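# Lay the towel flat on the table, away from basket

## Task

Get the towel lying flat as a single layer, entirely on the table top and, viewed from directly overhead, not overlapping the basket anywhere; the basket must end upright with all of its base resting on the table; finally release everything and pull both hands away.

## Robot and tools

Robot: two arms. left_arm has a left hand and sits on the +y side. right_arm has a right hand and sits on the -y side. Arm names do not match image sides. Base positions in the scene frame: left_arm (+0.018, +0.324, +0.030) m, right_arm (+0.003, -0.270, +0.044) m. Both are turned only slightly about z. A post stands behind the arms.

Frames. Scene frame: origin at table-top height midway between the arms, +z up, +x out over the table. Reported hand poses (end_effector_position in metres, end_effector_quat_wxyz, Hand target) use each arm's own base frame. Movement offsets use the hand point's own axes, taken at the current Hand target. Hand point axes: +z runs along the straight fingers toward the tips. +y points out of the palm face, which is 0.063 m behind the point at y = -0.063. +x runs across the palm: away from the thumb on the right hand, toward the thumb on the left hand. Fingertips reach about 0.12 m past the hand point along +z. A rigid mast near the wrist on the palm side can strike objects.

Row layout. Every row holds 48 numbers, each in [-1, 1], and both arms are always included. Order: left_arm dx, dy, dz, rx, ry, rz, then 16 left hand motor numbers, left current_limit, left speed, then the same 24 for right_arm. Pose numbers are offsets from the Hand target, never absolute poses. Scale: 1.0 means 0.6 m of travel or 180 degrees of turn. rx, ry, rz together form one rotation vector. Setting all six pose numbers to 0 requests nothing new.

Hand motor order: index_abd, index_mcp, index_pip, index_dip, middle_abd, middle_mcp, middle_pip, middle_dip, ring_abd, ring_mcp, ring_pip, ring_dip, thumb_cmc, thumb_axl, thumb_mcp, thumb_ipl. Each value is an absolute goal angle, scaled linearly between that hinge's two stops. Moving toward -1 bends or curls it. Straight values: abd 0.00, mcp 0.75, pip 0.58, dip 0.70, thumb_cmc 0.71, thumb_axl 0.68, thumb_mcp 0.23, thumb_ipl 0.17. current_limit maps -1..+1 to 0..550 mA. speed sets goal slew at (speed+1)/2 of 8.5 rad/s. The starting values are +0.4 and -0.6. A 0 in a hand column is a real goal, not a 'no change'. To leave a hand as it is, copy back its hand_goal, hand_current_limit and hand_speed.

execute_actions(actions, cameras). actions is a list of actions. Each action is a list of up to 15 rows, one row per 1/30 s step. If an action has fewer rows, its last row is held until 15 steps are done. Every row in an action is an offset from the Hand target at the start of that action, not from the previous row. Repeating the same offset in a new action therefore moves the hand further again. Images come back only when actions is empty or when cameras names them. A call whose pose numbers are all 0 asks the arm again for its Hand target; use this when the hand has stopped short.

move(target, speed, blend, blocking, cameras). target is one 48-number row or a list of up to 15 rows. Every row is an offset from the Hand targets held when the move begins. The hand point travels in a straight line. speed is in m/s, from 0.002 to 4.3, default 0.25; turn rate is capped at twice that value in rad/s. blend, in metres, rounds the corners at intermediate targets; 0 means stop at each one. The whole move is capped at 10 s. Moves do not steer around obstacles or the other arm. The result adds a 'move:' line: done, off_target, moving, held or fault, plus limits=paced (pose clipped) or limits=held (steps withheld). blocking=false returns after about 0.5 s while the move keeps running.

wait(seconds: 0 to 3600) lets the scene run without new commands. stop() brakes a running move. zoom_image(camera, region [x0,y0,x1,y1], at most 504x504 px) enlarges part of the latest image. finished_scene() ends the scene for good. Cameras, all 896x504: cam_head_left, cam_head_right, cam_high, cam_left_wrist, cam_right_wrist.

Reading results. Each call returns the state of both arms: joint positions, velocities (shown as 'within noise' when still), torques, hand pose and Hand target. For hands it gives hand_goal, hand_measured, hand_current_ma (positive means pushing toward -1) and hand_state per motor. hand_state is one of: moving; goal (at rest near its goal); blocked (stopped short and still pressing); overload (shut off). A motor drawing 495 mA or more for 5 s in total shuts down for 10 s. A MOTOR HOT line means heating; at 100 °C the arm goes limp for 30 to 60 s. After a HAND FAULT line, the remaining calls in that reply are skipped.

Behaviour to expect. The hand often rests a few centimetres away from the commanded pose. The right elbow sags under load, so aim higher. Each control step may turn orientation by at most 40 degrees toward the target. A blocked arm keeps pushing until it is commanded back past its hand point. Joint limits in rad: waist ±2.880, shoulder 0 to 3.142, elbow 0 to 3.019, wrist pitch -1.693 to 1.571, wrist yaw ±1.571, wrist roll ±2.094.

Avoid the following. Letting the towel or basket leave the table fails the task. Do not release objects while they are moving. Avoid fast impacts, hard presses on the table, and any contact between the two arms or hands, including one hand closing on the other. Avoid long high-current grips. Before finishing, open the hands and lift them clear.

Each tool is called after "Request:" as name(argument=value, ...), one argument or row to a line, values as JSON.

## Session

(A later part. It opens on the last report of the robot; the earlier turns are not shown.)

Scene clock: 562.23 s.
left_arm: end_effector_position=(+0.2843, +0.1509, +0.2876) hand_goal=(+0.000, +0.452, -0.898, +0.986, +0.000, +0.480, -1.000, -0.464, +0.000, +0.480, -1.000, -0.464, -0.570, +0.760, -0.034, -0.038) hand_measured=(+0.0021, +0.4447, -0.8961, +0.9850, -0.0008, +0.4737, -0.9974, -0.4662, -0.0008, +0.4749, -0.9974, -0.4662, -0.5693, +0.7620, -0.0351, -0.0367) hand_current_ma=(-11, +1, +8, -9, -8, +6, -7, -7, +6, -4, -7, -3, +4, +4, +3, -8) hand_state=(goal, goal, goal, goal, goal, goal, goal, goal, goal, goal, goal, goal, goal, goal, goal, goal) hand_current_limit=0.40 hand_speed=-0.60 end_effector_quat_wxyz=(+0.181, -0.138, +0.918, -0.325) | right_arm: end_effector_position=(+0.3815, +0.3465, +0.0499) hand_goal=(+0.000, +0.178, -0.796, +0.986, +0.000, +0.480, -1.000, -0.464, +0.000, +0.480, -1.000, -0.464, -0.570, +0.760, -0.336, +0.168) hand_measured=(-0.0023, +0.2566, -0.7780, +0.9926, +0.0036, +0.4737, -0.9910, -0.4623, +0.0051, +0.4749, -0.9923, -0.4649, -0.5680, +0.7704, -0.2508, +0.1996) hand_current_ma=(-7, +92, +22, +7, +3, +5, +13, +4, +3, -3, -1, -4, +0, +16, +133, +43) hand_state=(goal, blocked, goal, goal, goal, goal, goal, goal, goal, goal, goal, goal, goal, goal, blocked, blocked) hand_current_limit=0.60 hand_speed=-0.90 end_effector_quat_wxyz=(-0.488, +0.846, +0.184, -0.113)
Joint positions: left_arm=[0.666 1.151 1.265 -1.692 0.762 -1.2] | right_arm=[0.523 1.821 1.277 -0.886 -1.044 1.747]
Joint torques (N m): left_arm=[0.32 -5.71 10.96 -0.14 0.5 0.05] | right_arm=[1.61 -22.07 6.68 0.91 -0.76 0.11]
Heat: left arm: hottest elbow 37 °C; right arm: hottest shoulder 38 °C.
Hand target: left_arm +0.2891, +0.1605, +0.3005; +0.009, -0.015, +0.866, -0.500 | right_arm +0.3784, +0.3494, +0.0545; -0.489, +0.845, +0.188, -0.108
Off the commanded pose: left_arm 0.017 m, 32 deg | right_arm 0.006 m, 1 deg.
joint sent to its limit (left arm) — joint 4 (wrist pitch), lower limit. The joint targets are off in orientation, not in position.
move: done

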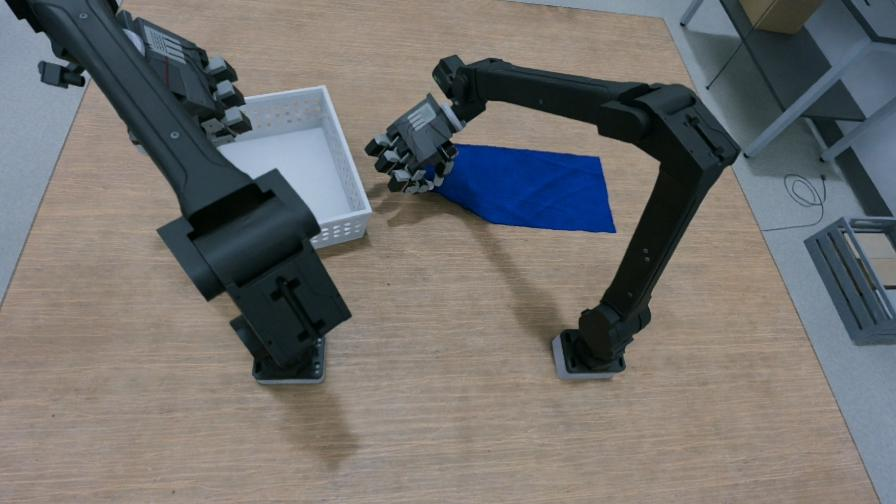

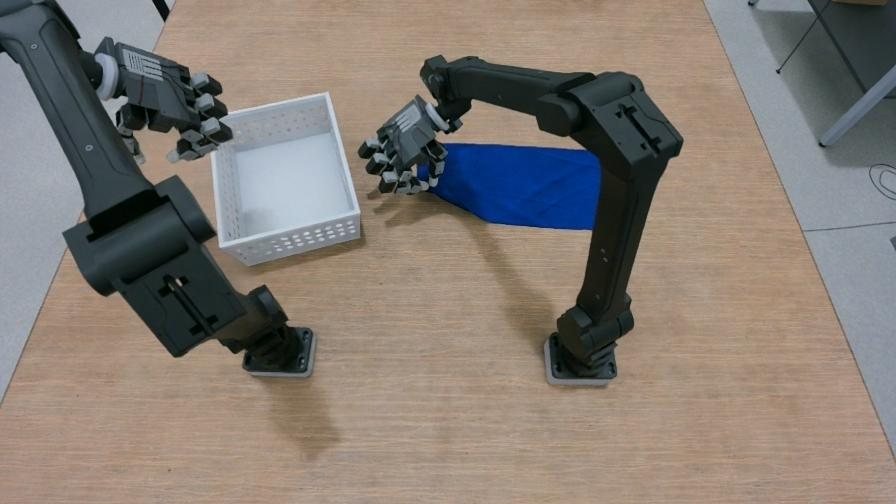

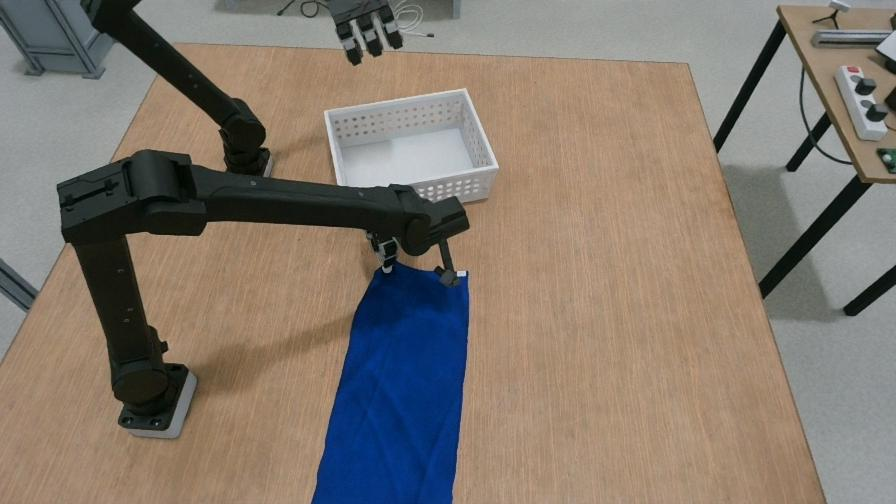

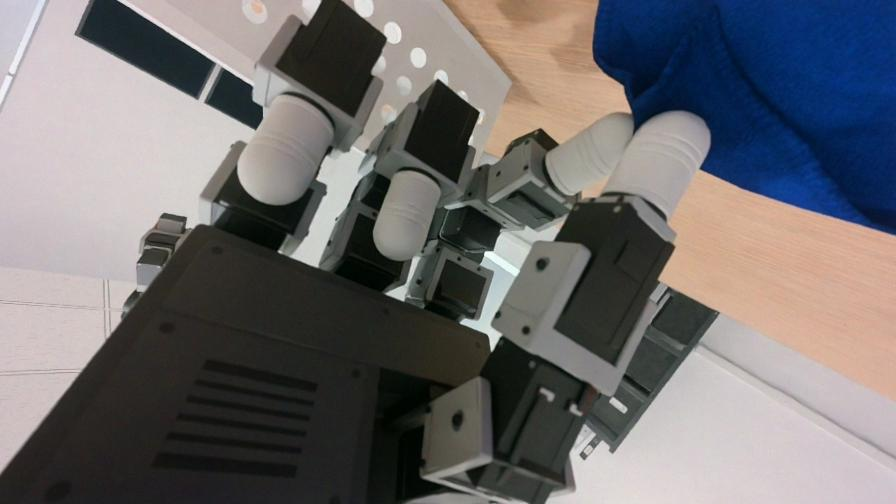

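Request:
move(
  target=[0,0,0,0,0,0,0,0.452,-0.898,0.986,0,0.479,-1,-0.464,0,0.479,-1,-0.464,-0.571,0.76,-0.034,-0.038,0.4,-0.6,-0.0302,0.1012,0.0747,0,0,0,0,0.178,-0.796,0.986,0,0.479,-1,-0.464,0,0.479,-1,-0.464,-0.571,0.76,-0.337,0.168,0.6,-0.9],
  speed=0.08,
  cameras=["cam_right_wrist"],
)

Request:
move(
  target=[0,0,0,0,0,0,0,0.452,-0.898,0.986,0,0.479,-1,-0.464,0,0.479,-1,-0.464,-0.571,0.76,-0.034,-0.038,0.4,-0.6,0,-0.01,0,0,0,0,0,0.452,-0.898,0.986,0,0.479,-1,-0.464,0,0.479,-1,-0.464,-0.571,0.76,-0.034,-0.038,0.4,-0.7],
  speed=0.05,
  cameras=["cam_right_wrist","cam_head_left"],
)

Request:
zoom_image(
  camera="cam_head_left",
  region=[400, 100, 560, 250],
)

Scene clock: 565.37 s.
left_arm: end_effector_position=(+0.2843, +0.1509, +0.2876) hand_goal=(+0.000, +0.452, -0.898, +0.986, +0.000, +0.480, -1.000, -0.464, +0.000, +0.480, -1.000, -0.464, -0.570, +0.760, -0.034, -0.038) hand_measured=(+0.0036, +0.4447, -0.8961, +0.9850, +0.0007, +0.4737, -0.9974, -0.4662, -0.0008, +0.4749, -0.9962, -0.4649, -0.5693, +0.7631, -0.0351, -0.0377) hand_current_ma=(-14, +8, +12, -6, -3, +2, -4, -8, +3, -3, -9, -8, +7, +17, +1, -6) hand_state=(goal, goal, goal, goal, goal, goal, goal, goal, goal, goal, goal, goal, goal, goal, goal, goal) hand_current_limit=0.40 hand_speed=-0.60 end_effector_quat_wxyz=(+0.181, -0.138, +0.918, -0.325) | right_arm: end_effector_position=(+0.3688, +0.3473, -0.0011) hand_goal=(+0.000, +0.178, -0.796, +0.986, +0.000, +0.480, -1.000, -0.464, +0.000, +0.480, -1.000, -0.464, -0.570, +0.760, -0.336, +0.168) hand_measured=(-0.0023, +0.2566, -0.7780, +0.9926, +0.0036, +0.4737, -0.9910, -0.4636, +0.0051, +0.4737, -0.9923, -0.4636, -0.5693, +0.7704, -0.2518, +0.1996) hand_current_ma=(-8, +95, +19, +4, +8, +6, +6, -3, +4, -2, +7, +3, +1, +17, +139, +43) hand_state=(goal, blocked, goal, goal, goal, goal, goal, goal, goal, goal, goal, goal, goal, goal, blocked, blocked) hand_current_limit=0.60 hand_speed=-0.90 end_effector_quat_wxyz=(-0.495, +0.843, +0.192, -0.092)
Joint positions: left_arm=[0.666 1.151 1.265 -1.692 0.762 -1.2] | right_arm=[0.537 1.846 1.15 -0.651 -1.04 1.789]
Joint torques (N m): left_arm=[0.26 -5.19 10.99 -0.03 0.51 0.12] | right_arm=[1.14 -17.67 5.74 1.16 -0.74 0.07]
Heat: left arm: hottest elbow 38 °C; right arm: hottest shoulder 38 °C.
Hand target: left_arm +0.2891, +0.1605, +0.3005; +0.009, -0.015, +0.866, -0.500 | right_arm +0.3585, +0.3495, -0.0205; -0.489, +0.845, +0.188, -0.108
Off the commanded pose: left_arm 0.017 m, 32 deg | right_arm 0.022 m, 2 deg.
joint sent to its limit (left arm) — joint 4 (wrist pitch), lower limit. The joint targets are off in orientation, not in position.
move: off_target (right_arm)

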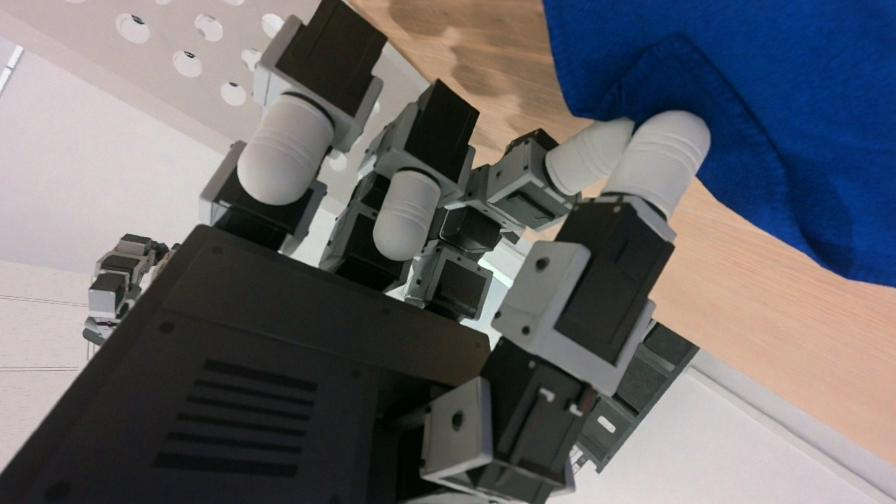

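Scene clock: 566.00 s.
left_arm: end_effector_position=(+0.2843, +0.1509, +0.2876) hand_goal=(+0.000, +0.452, -0.898, +0.986, +0.000, +0.480, -1.000, -0.464, +0.000, +0.480, -1.000, -0.464, -0.570, +0.760, -0.034, -0.038) hand_measured=(+0.0036, +0.4447, -0.8961, +0.9850, +0.0007, +0.4737, -0.9974, -0.4662, -0.0008, +0.4749, -0.9974, -0.4662, -0.5693, +0.7631, -0.0351, -0.0377) hand_current_ma=(-11, +7, +5, -10, -12, +7, -3, -2, +8, -9, -7, -3, +7, +12, +7, -8) hand_state=(goal, goal, goal, goal, goal, goal, goal, goal, goal, goal, goal, goal, goal, goal, goal, goal) hand_current_limit=0.40 hand_speed=-0.60 end_effector_quat_wxyz=(+0.181, -0.138, +0.918, -0.325) | right_arm: end_effector_position=(+0.3660, +0.3491, -0.0011) hand_goal=(+0.000, +0.452, -0.898, +0.986, +0.000, +0.480, -1.000, -0.464, +0.000, +0.480, -1.000, -0.464, -0.570, +0.760, -0.034, -0.038) hand_measured=(-0.0023, +0.4315, -0.8794, +0.9914, +0.0021, +0.4737, -0.9910, -0.4623, +0.0051, +0.4749, -0.9923, -0.4636, -0.5680, +0.7662, -0.0351, -0.0339) hand_current_ma=(-1, -25, +14, +4, +1, +0, +12, +4, -1, -7, +4, -4, +6, +14, +2, +9) hand_state=(goal, blocked, goal, goal, goal, goal, goal, goal, goal, goal, goal, goal, goal, goal, goal, goal) hand_current_limit=0.40 hand_speed=-0.70 end_effector_quat_wxyz=(-0.493, +0.843, +0.190, -0.096)
Joint positions: left_arm=[0.666 1.151 1.265 -1.692 0.762 -1.2] | right_arm=[0.543 1.846 1.15 -0.651 -1.039 1.799]
Joint torques (N m): left_arm=[0.09 -5.19 11 -0.13 0.46 0.11] | right_arm=[1.67 -18.14 6.11 1.06 -0.74 0.07]
Heat: left arm: hottest elbow 38 °C; right arm: hottest shoulder 38 °C.
Hand target: left_arm +0.2891, +0.1605, +0.3005; +0.009, -0.015, +0.866, -0.500 | right_arm +0.3572, +0.3522, -0.0153; -0.489, +0.845, +0.188, -0.108
Off the commanded pose: left_arm 0.017 m, 32 deg | right_arm 0.017 m, 2 deg.
joint sent to its limit (left arm) — joint 4 (wrist pitch), lower limit. The joint targets are off in orientation, not in position.
move: off_target (right_arm)
Images, in order (width x height): cam_head_left 896x504, cam_right_wrist 896x504.

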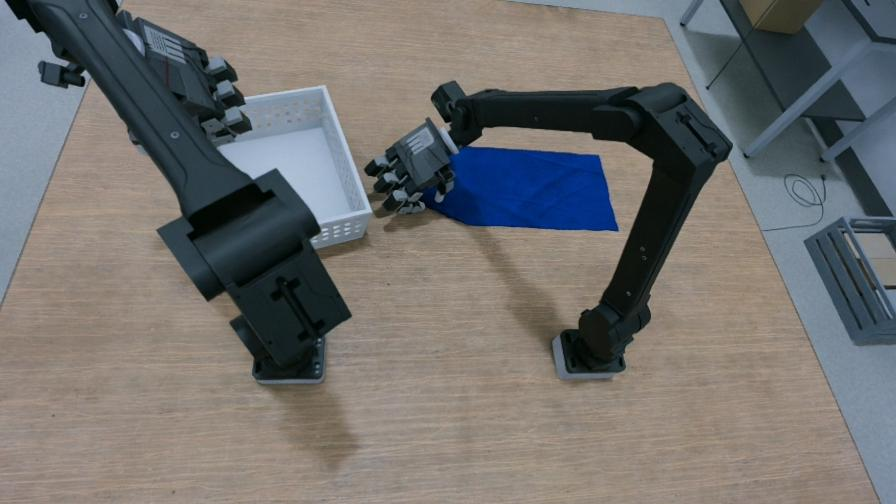

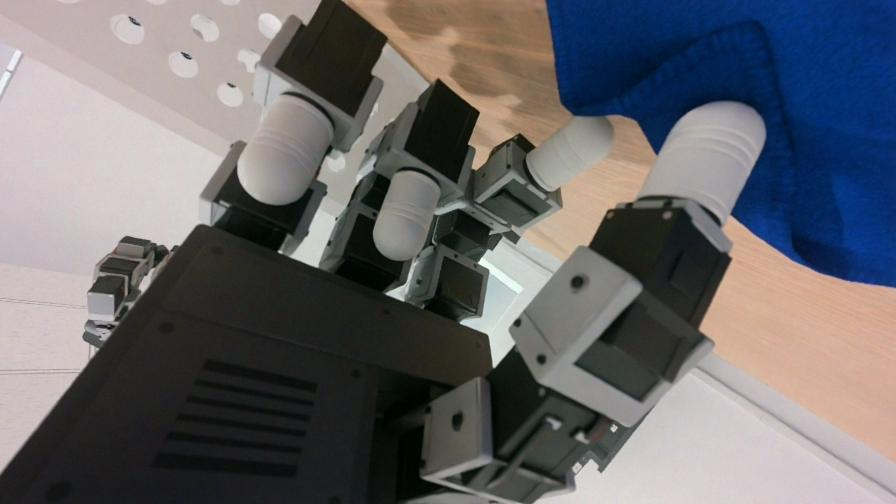

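Scaled by 3.150 from the camera's image (finer frame: 1280x720).

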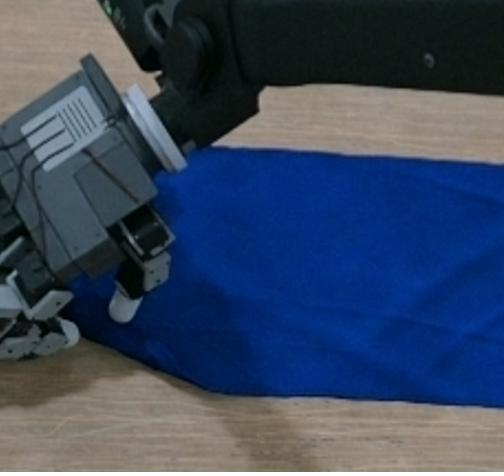

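Request:
move(
  target=[0,0,0,0,0,0,0,0.452,-0.898,0.986,0,0.479,-1,-0.464,0,0.479,-1,-0.464,-0.571,0.76,-0.034,-0.038,0.4,-0.6,0,-0.2165,-0.125,0,0,0,0,0.452,-0.898,0.986,0,0.479,-1,-0.464,0,0.479,-1,-0.464,-0.571,0.76,-0.034,-0.038,0.4,-0.7],
  speed=0.2,
  cameras=["cam_right_wrist","cam_head_left","cam_high","cam_head_right"],
)

Request:
zoom_image(
  camera="cam_head_left",
  region=[400, 100, 560, 250],
)

Request:
zoom_image(
  camera="cam_high",
  region=[300, 230, 500, 430],
)

Scene clock: 568.07 s.
left_arm: end_effector_position=(+0.2843, +0.1509, +0.2876) hand_goal=(+0.000, +0.452, -0.898, +0.986, +0.000, +0.480, -1.000, -0.464, +0.000, +0.480, -1.000, -0.464, -0.570, +0.760, -0.034, -0.038) hand_measured=(+0.0021, +0.4447, -0.8961, +0.9850, -0.0008, +0.4737, -0.9974, -0.4662, +0.0007, +0.4749, -0.9974, -0.4662, -0.5693, +0.7631, -0.0351, -0.0377) hand_current_ma=(-8, +4, +9, -8, -12, +10, +1, -3, +10, -5, -11, -3, +5, +10, +10, -6) hand_state=(goal, goal, goal, goal, goal, goal, goal, goal, goal, goal, goal, goal, goal, goal, goal, goal) hand_current_limit=0.40 hand_speed=-0.60 end_effector_quat_wxyz=(+0.181, -0.138, +0.918, -0.325) | right_arm: end_effector_position=(+0.3535, +0.3419, +0.1252) hand_goal=(+0.000, +0.452, -0.898, +0.986, +0.000, +0.480, -1.000, -0.464, +0.000, +0.480, -1.000, -0.464, -0.570, +0.760, -0.034, -0.038) hand_measured=(-0.0023, +0.4303, -0.8807, +0.9926, +0.0036, +0.4737, -0.9910, -0.4623, +0.0051, +0.4749, -0.9923, -0.4636, -0.5693, +0.7588, -0.0371, -0.0339) hand_current_ma=(-7, -16, +22, +10, -1, +4, +6, -2, +10, -7, -2, -9, -3, +13, +1, -2) hand_state=(goal, blocked, goal, goal, goal, goal, goal, goal, goal, goal, goal, goal, goal, goal, goal, goal) hand_current_limit=0.40 hand_speed=-0.70 end_effector_quat_wxyz=(-0.488, +0.847, +0.179, -0.110)
Joint positions: left_arm=[0.666 1.151 1.265 -1.692 0.762 -1.2] | right_arm=[0.544 1.659 1.272 -0.99 -1.038 1.809]
Joint torques (N m): left_arm=[-0.21 -5.95 10.85 -0.09 0.47 0.12] | right_arm=[1.49 -18.02 10.55 -0.21 -0.77 0.03]
Heat: left arm: hottest elbow 38 °C; right arm: hottest shoulder 38 °C.
Hand target: left_arm +0.2891, +0.1605, +0.3005; +0.009, -0.015, +0.866, -0.500 | right_arm +0.3572, +0.3519, +0.1346; -0.489, +0.845, +0.187, -0.108
Off the commanded pose: left_arm 0.017 m, 32 deg | right_arm 0.014 m, 1 deg.
joint sent to its limit (left arm) — joint 4 (wrist pitch), lower limit. The joint targets are off in orientation, not in position.
move: off_target (right_arm)
Images, in order (width x height): cam_head_left 896x504, cam_head_right 896x504, cam_high 896x504, cam_right_wrist 896x504.

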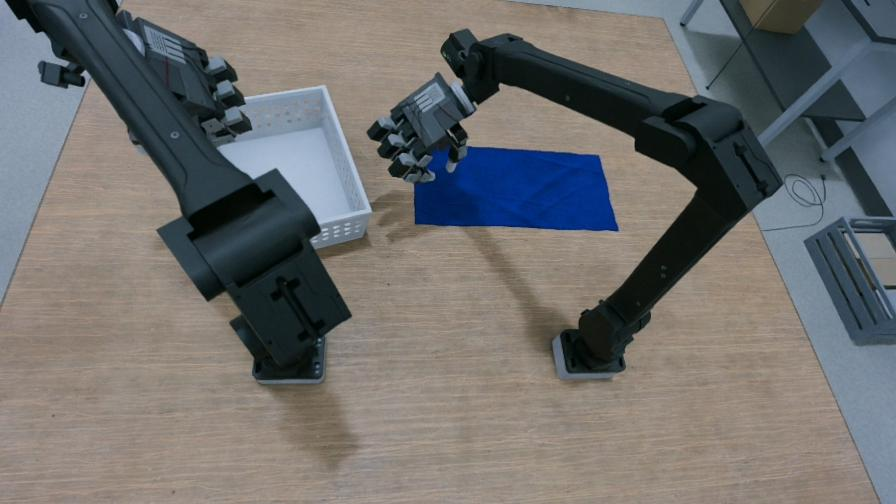

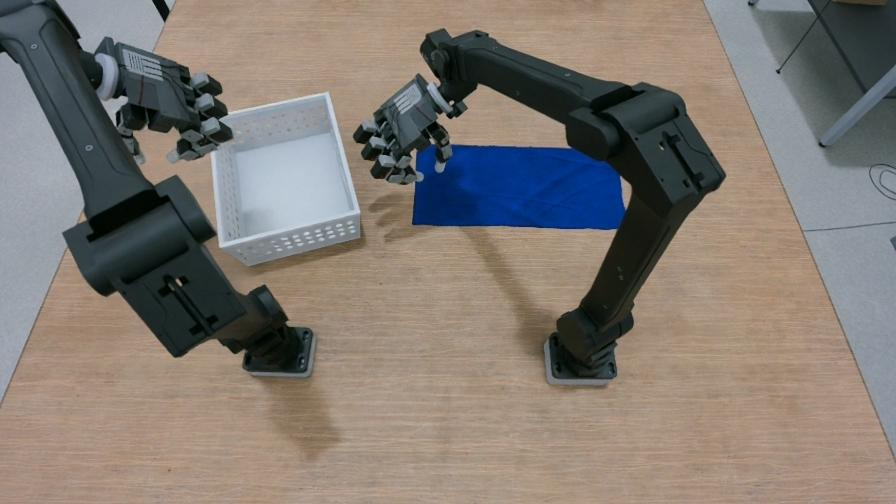

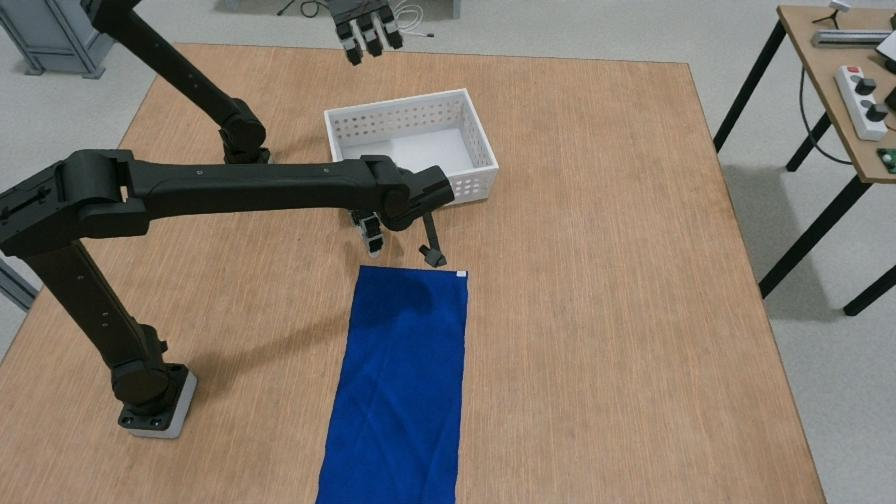

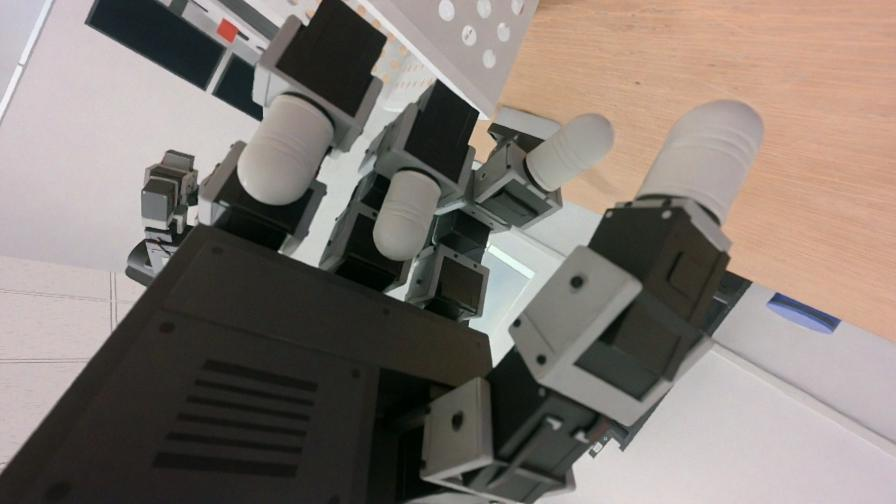

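Scaled by 3.150 from the camera's image (finer frame: 1280x720).

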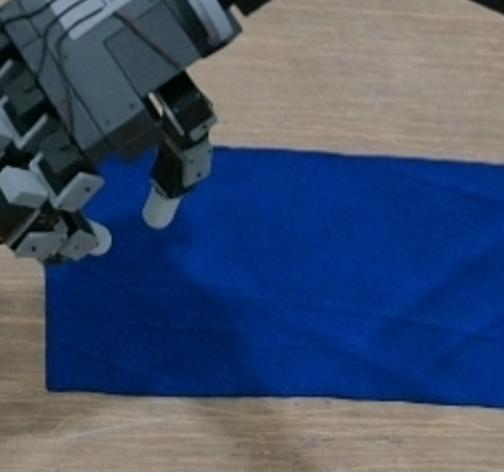

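Scaled by 2.520 from the camera's image (finer frame: 1280x720).

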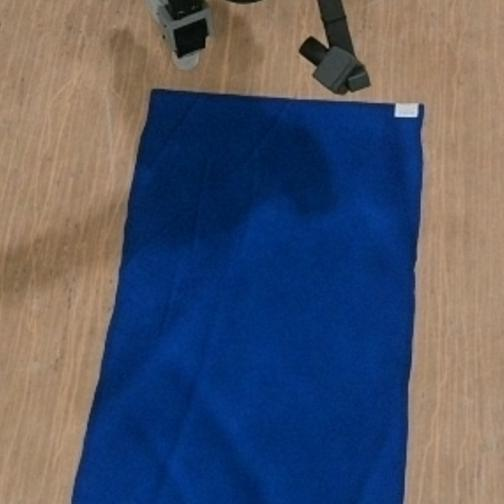

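Request:
move(
  target=[0,0,0,0,0,0,0,0.452,-0.898,0.986,0,0.479,-1,-0.464,0,0.479,-1,-0.464,-0.571,0.76,-0.034,-0.038,0.4,-0.6,-0.6725,0.4163,-0.938,0,0.4306,0.2486,0,0.452,-0.898,0.986,0,0.479,-1,-0.464,0,0.479,-1,-0.464,-0.571,0.76,-0.034,-0.038,0.4,-0.7],
  speed=0.28,
  cameras=["cam_right_wrist","cam_head_left","cam_high","cam_head_right"],
)

Request:
zoom_image(
  camera="cam_head_left",
  region=[400, 120, 640, 260],
)

Request:
zoom_image(
  camera="cam_head_right",
  region=[400, 120, 660, 260],
)

Request:
zoom_image(
  camera="cam_high",
  region=[290, 240, 550, 504],
)

Scene clock: 573.27 s.
left_arm: end_effector_position=(+0.2843, +0.1509, +0.2876) hand_goal=(+0.000, +0.452, -0.898, +0.986, +0.000, +0.480, -1.000, -0.464, +0.000, +0.480, -1.000, -0.464, -0.570, +0.760, -0.034, -0.038) hand_measured=(+0.0021, +0.4459, -0.8961, +0.9850, -0.0008, +0.4737, -0.9974, -0.4662, -0.0008, +0.4749, -0.9974, -0.4649, -0.5693, +0.7631, -0.0351, -0.0377) hand_current_ma=(-18, +11, +8, -5, -7, +8, -5, -12, +7, -3, -10, -5, +4, +14, +6, -11) hand_state=(goal, goal, goal, goal, goal, goal, goal, goal, goal, goal, goal, goal, goal, goal, goal, goal) hand_current_limit=0.40 hand_speed=-0.60 end_effector_quat_wxyz=(+0.181, -0.138, +0.918, -0.325) | right_arm: end_effector_position=(+0.2445, -0.3576, +0.1947) hand_goal=(+0.000, +0.452, -0.898, +0.986, +0.000, +0.480, -1.000, -0.464, +0.000, +0.480, -1.000, -0.464, -0.570, +0.760, -0.034, -0.038) hand_measured=(-0.0023, +0.4303, -0.8807, +0.9926, +0.0021, +0.4737, -0.9910, -0.4623, +0.0036, +0.4749, -0.9923, -0.4636, -0.5693, +0.7588, -0.0331, -0.0339) hand_current_ma=(-6, -19, +15, +9, +8, -3, +11, +4, +1, -5, +2, -2, -1, +4, +4, +5) hand_state=(goal, blocked, goal, goal, goal, goal, goal, goal, goal, goal, goal, goal, goal, goal, goal, goal) hand_current_limit=0.40 hand_speed=-0.70 end_effector_quat_wxyz=(-0.431, +0.729, -0.465, +0.258)
Joint positions: left_arm=[0.666 1.151 1.265 -1.692 0.762 -1.2] | right_arm=[-1.216 1.592 1.378 -1.546 -1.042 1.38]
Joint torques (N m): left_arm=[0.73 -5.36 10.81 -0.06 0.47 0.1] | right_arm=[0.38 -15.21 10.97 0.24 -0.81 0.12]
Heat: left arm: hottest elbow 39 °C; right arm: hottest shoulder 37 °C.
Hand target: left_arm +0.2891, +0.1605, +0.3005; +0.009, -0.015, +0.866, -0.500 | right_arm +0.2506, -0.3736, +0.1986; -0.423, +0.732, -0.462, +0.266
Off the commanded pose: left_arm 0.017 m, 32 deg | right_arm 0.018 m, 1 deg.
joint sent to its limit (left arm) — joint 4 (wrist pitch), lower limit. The joint targets are off in orientation, not in position.
move: off_target (right_arm)
Images, in order (width x height): cam_head_left 896x504, cam_head_right 896x504, cam_high 896x504, cam_right_wrist 896x504.

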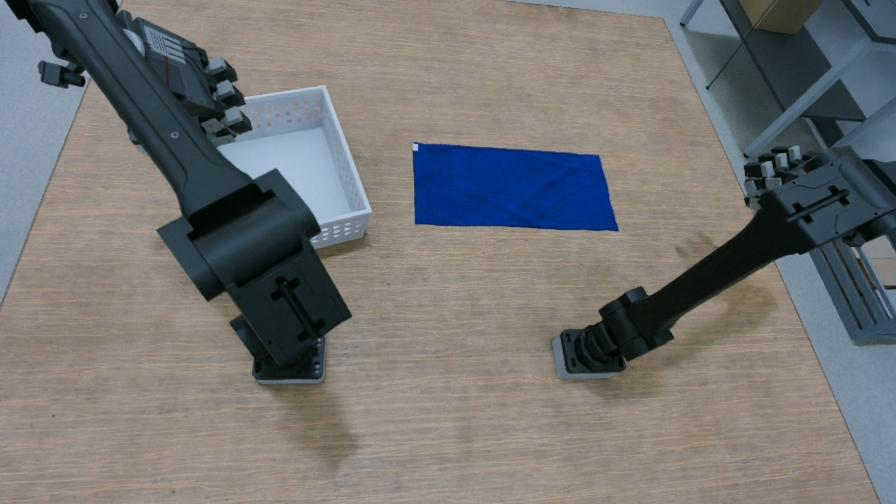

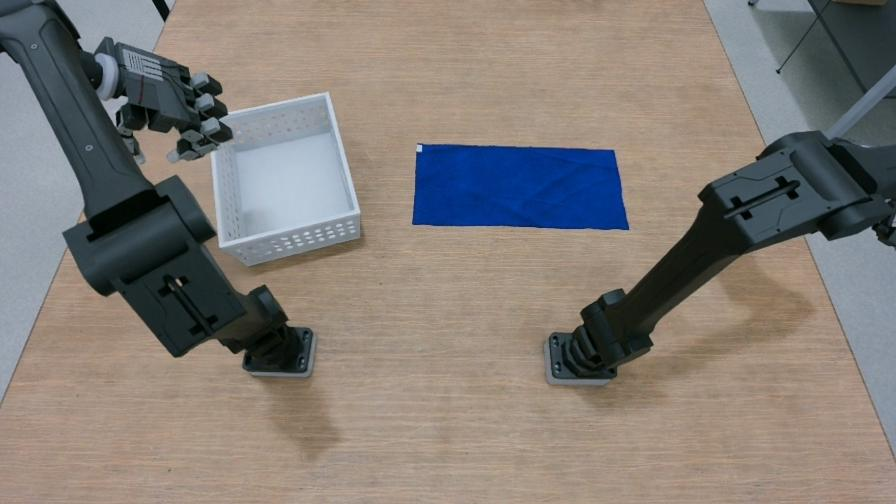

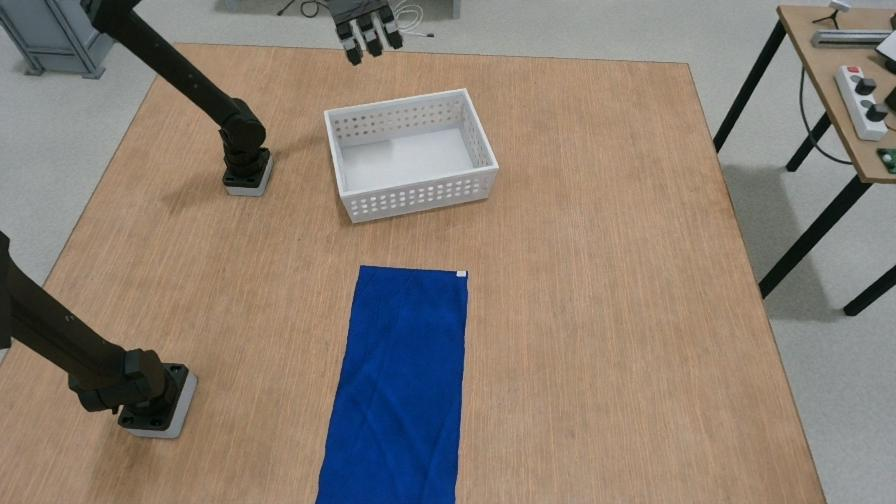

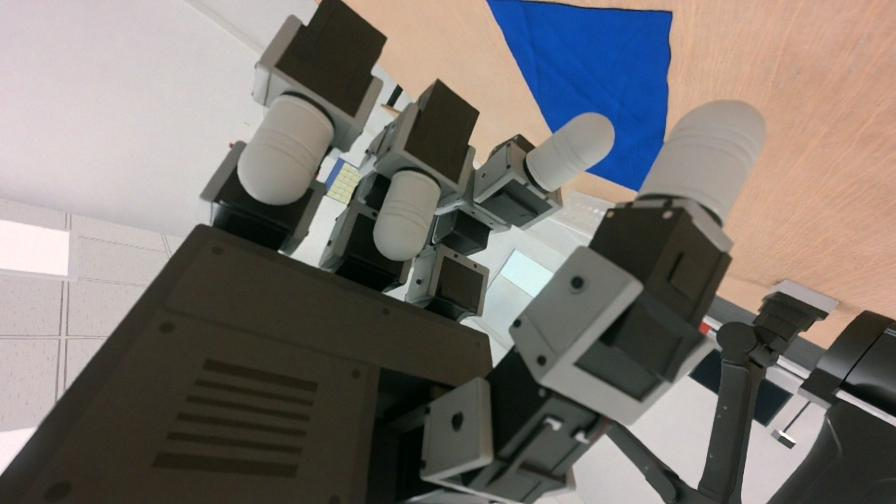

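Scaled by 2.100 from the camera's image (finer frame: 1280x720).

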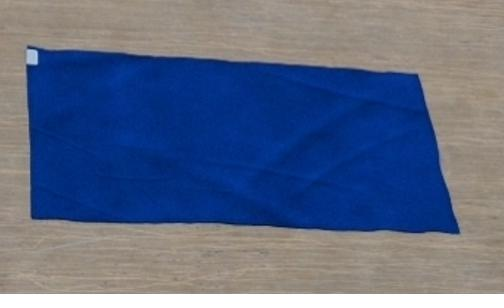

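Scaled by 1.938 from the camera's image (finer frame: 1280x720).

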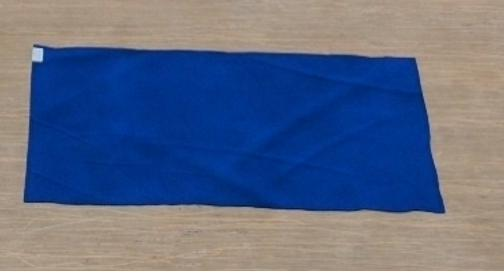

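Scaled by 1.909 from the camera's image (finer frame: 1280x720).

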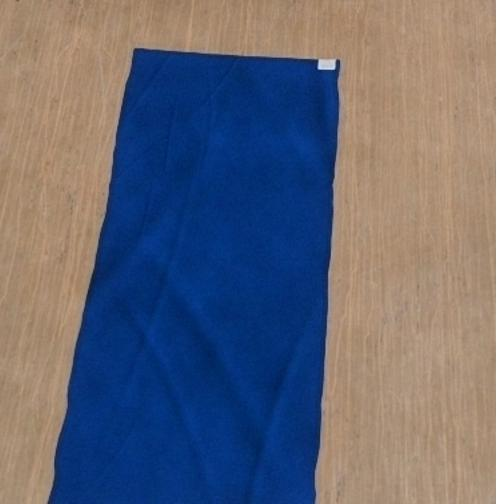

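Request:
zoom_image(
  camera="cam_right_wrist",
  region=[470, 0, 720, 210],
)

Request:
zoom_image(
  camera="cam_head_left",
  region=[560, 130, 640, 250],
)

Request:
zoom_image(
  camera="cam_head_left",
  region=[400, 130, 500, 240],
)

Scaled by 2.016 from the camera's image (finer frame: 1280x720).

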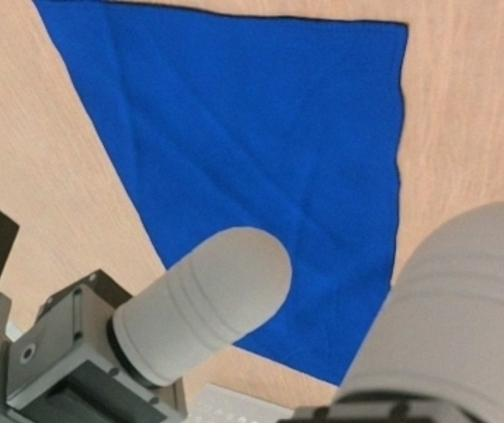

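Scaled by 4.200 from the camera's image (finer frame: 1280x720).

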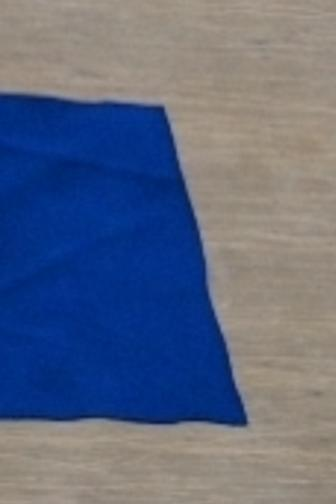

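Scaled by 4.582 from the camera's image (finer frame: 1280x720).

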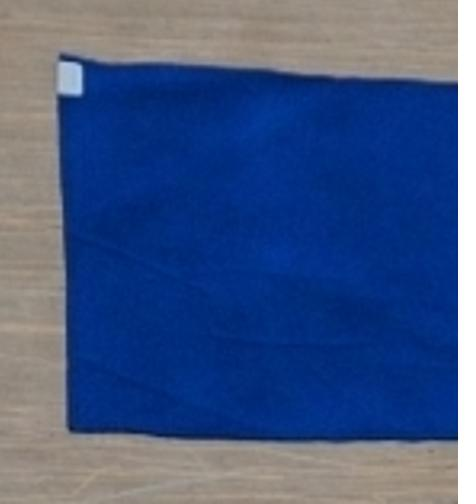

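Request:
finished_scene(
)

The scene is finished: the task was done.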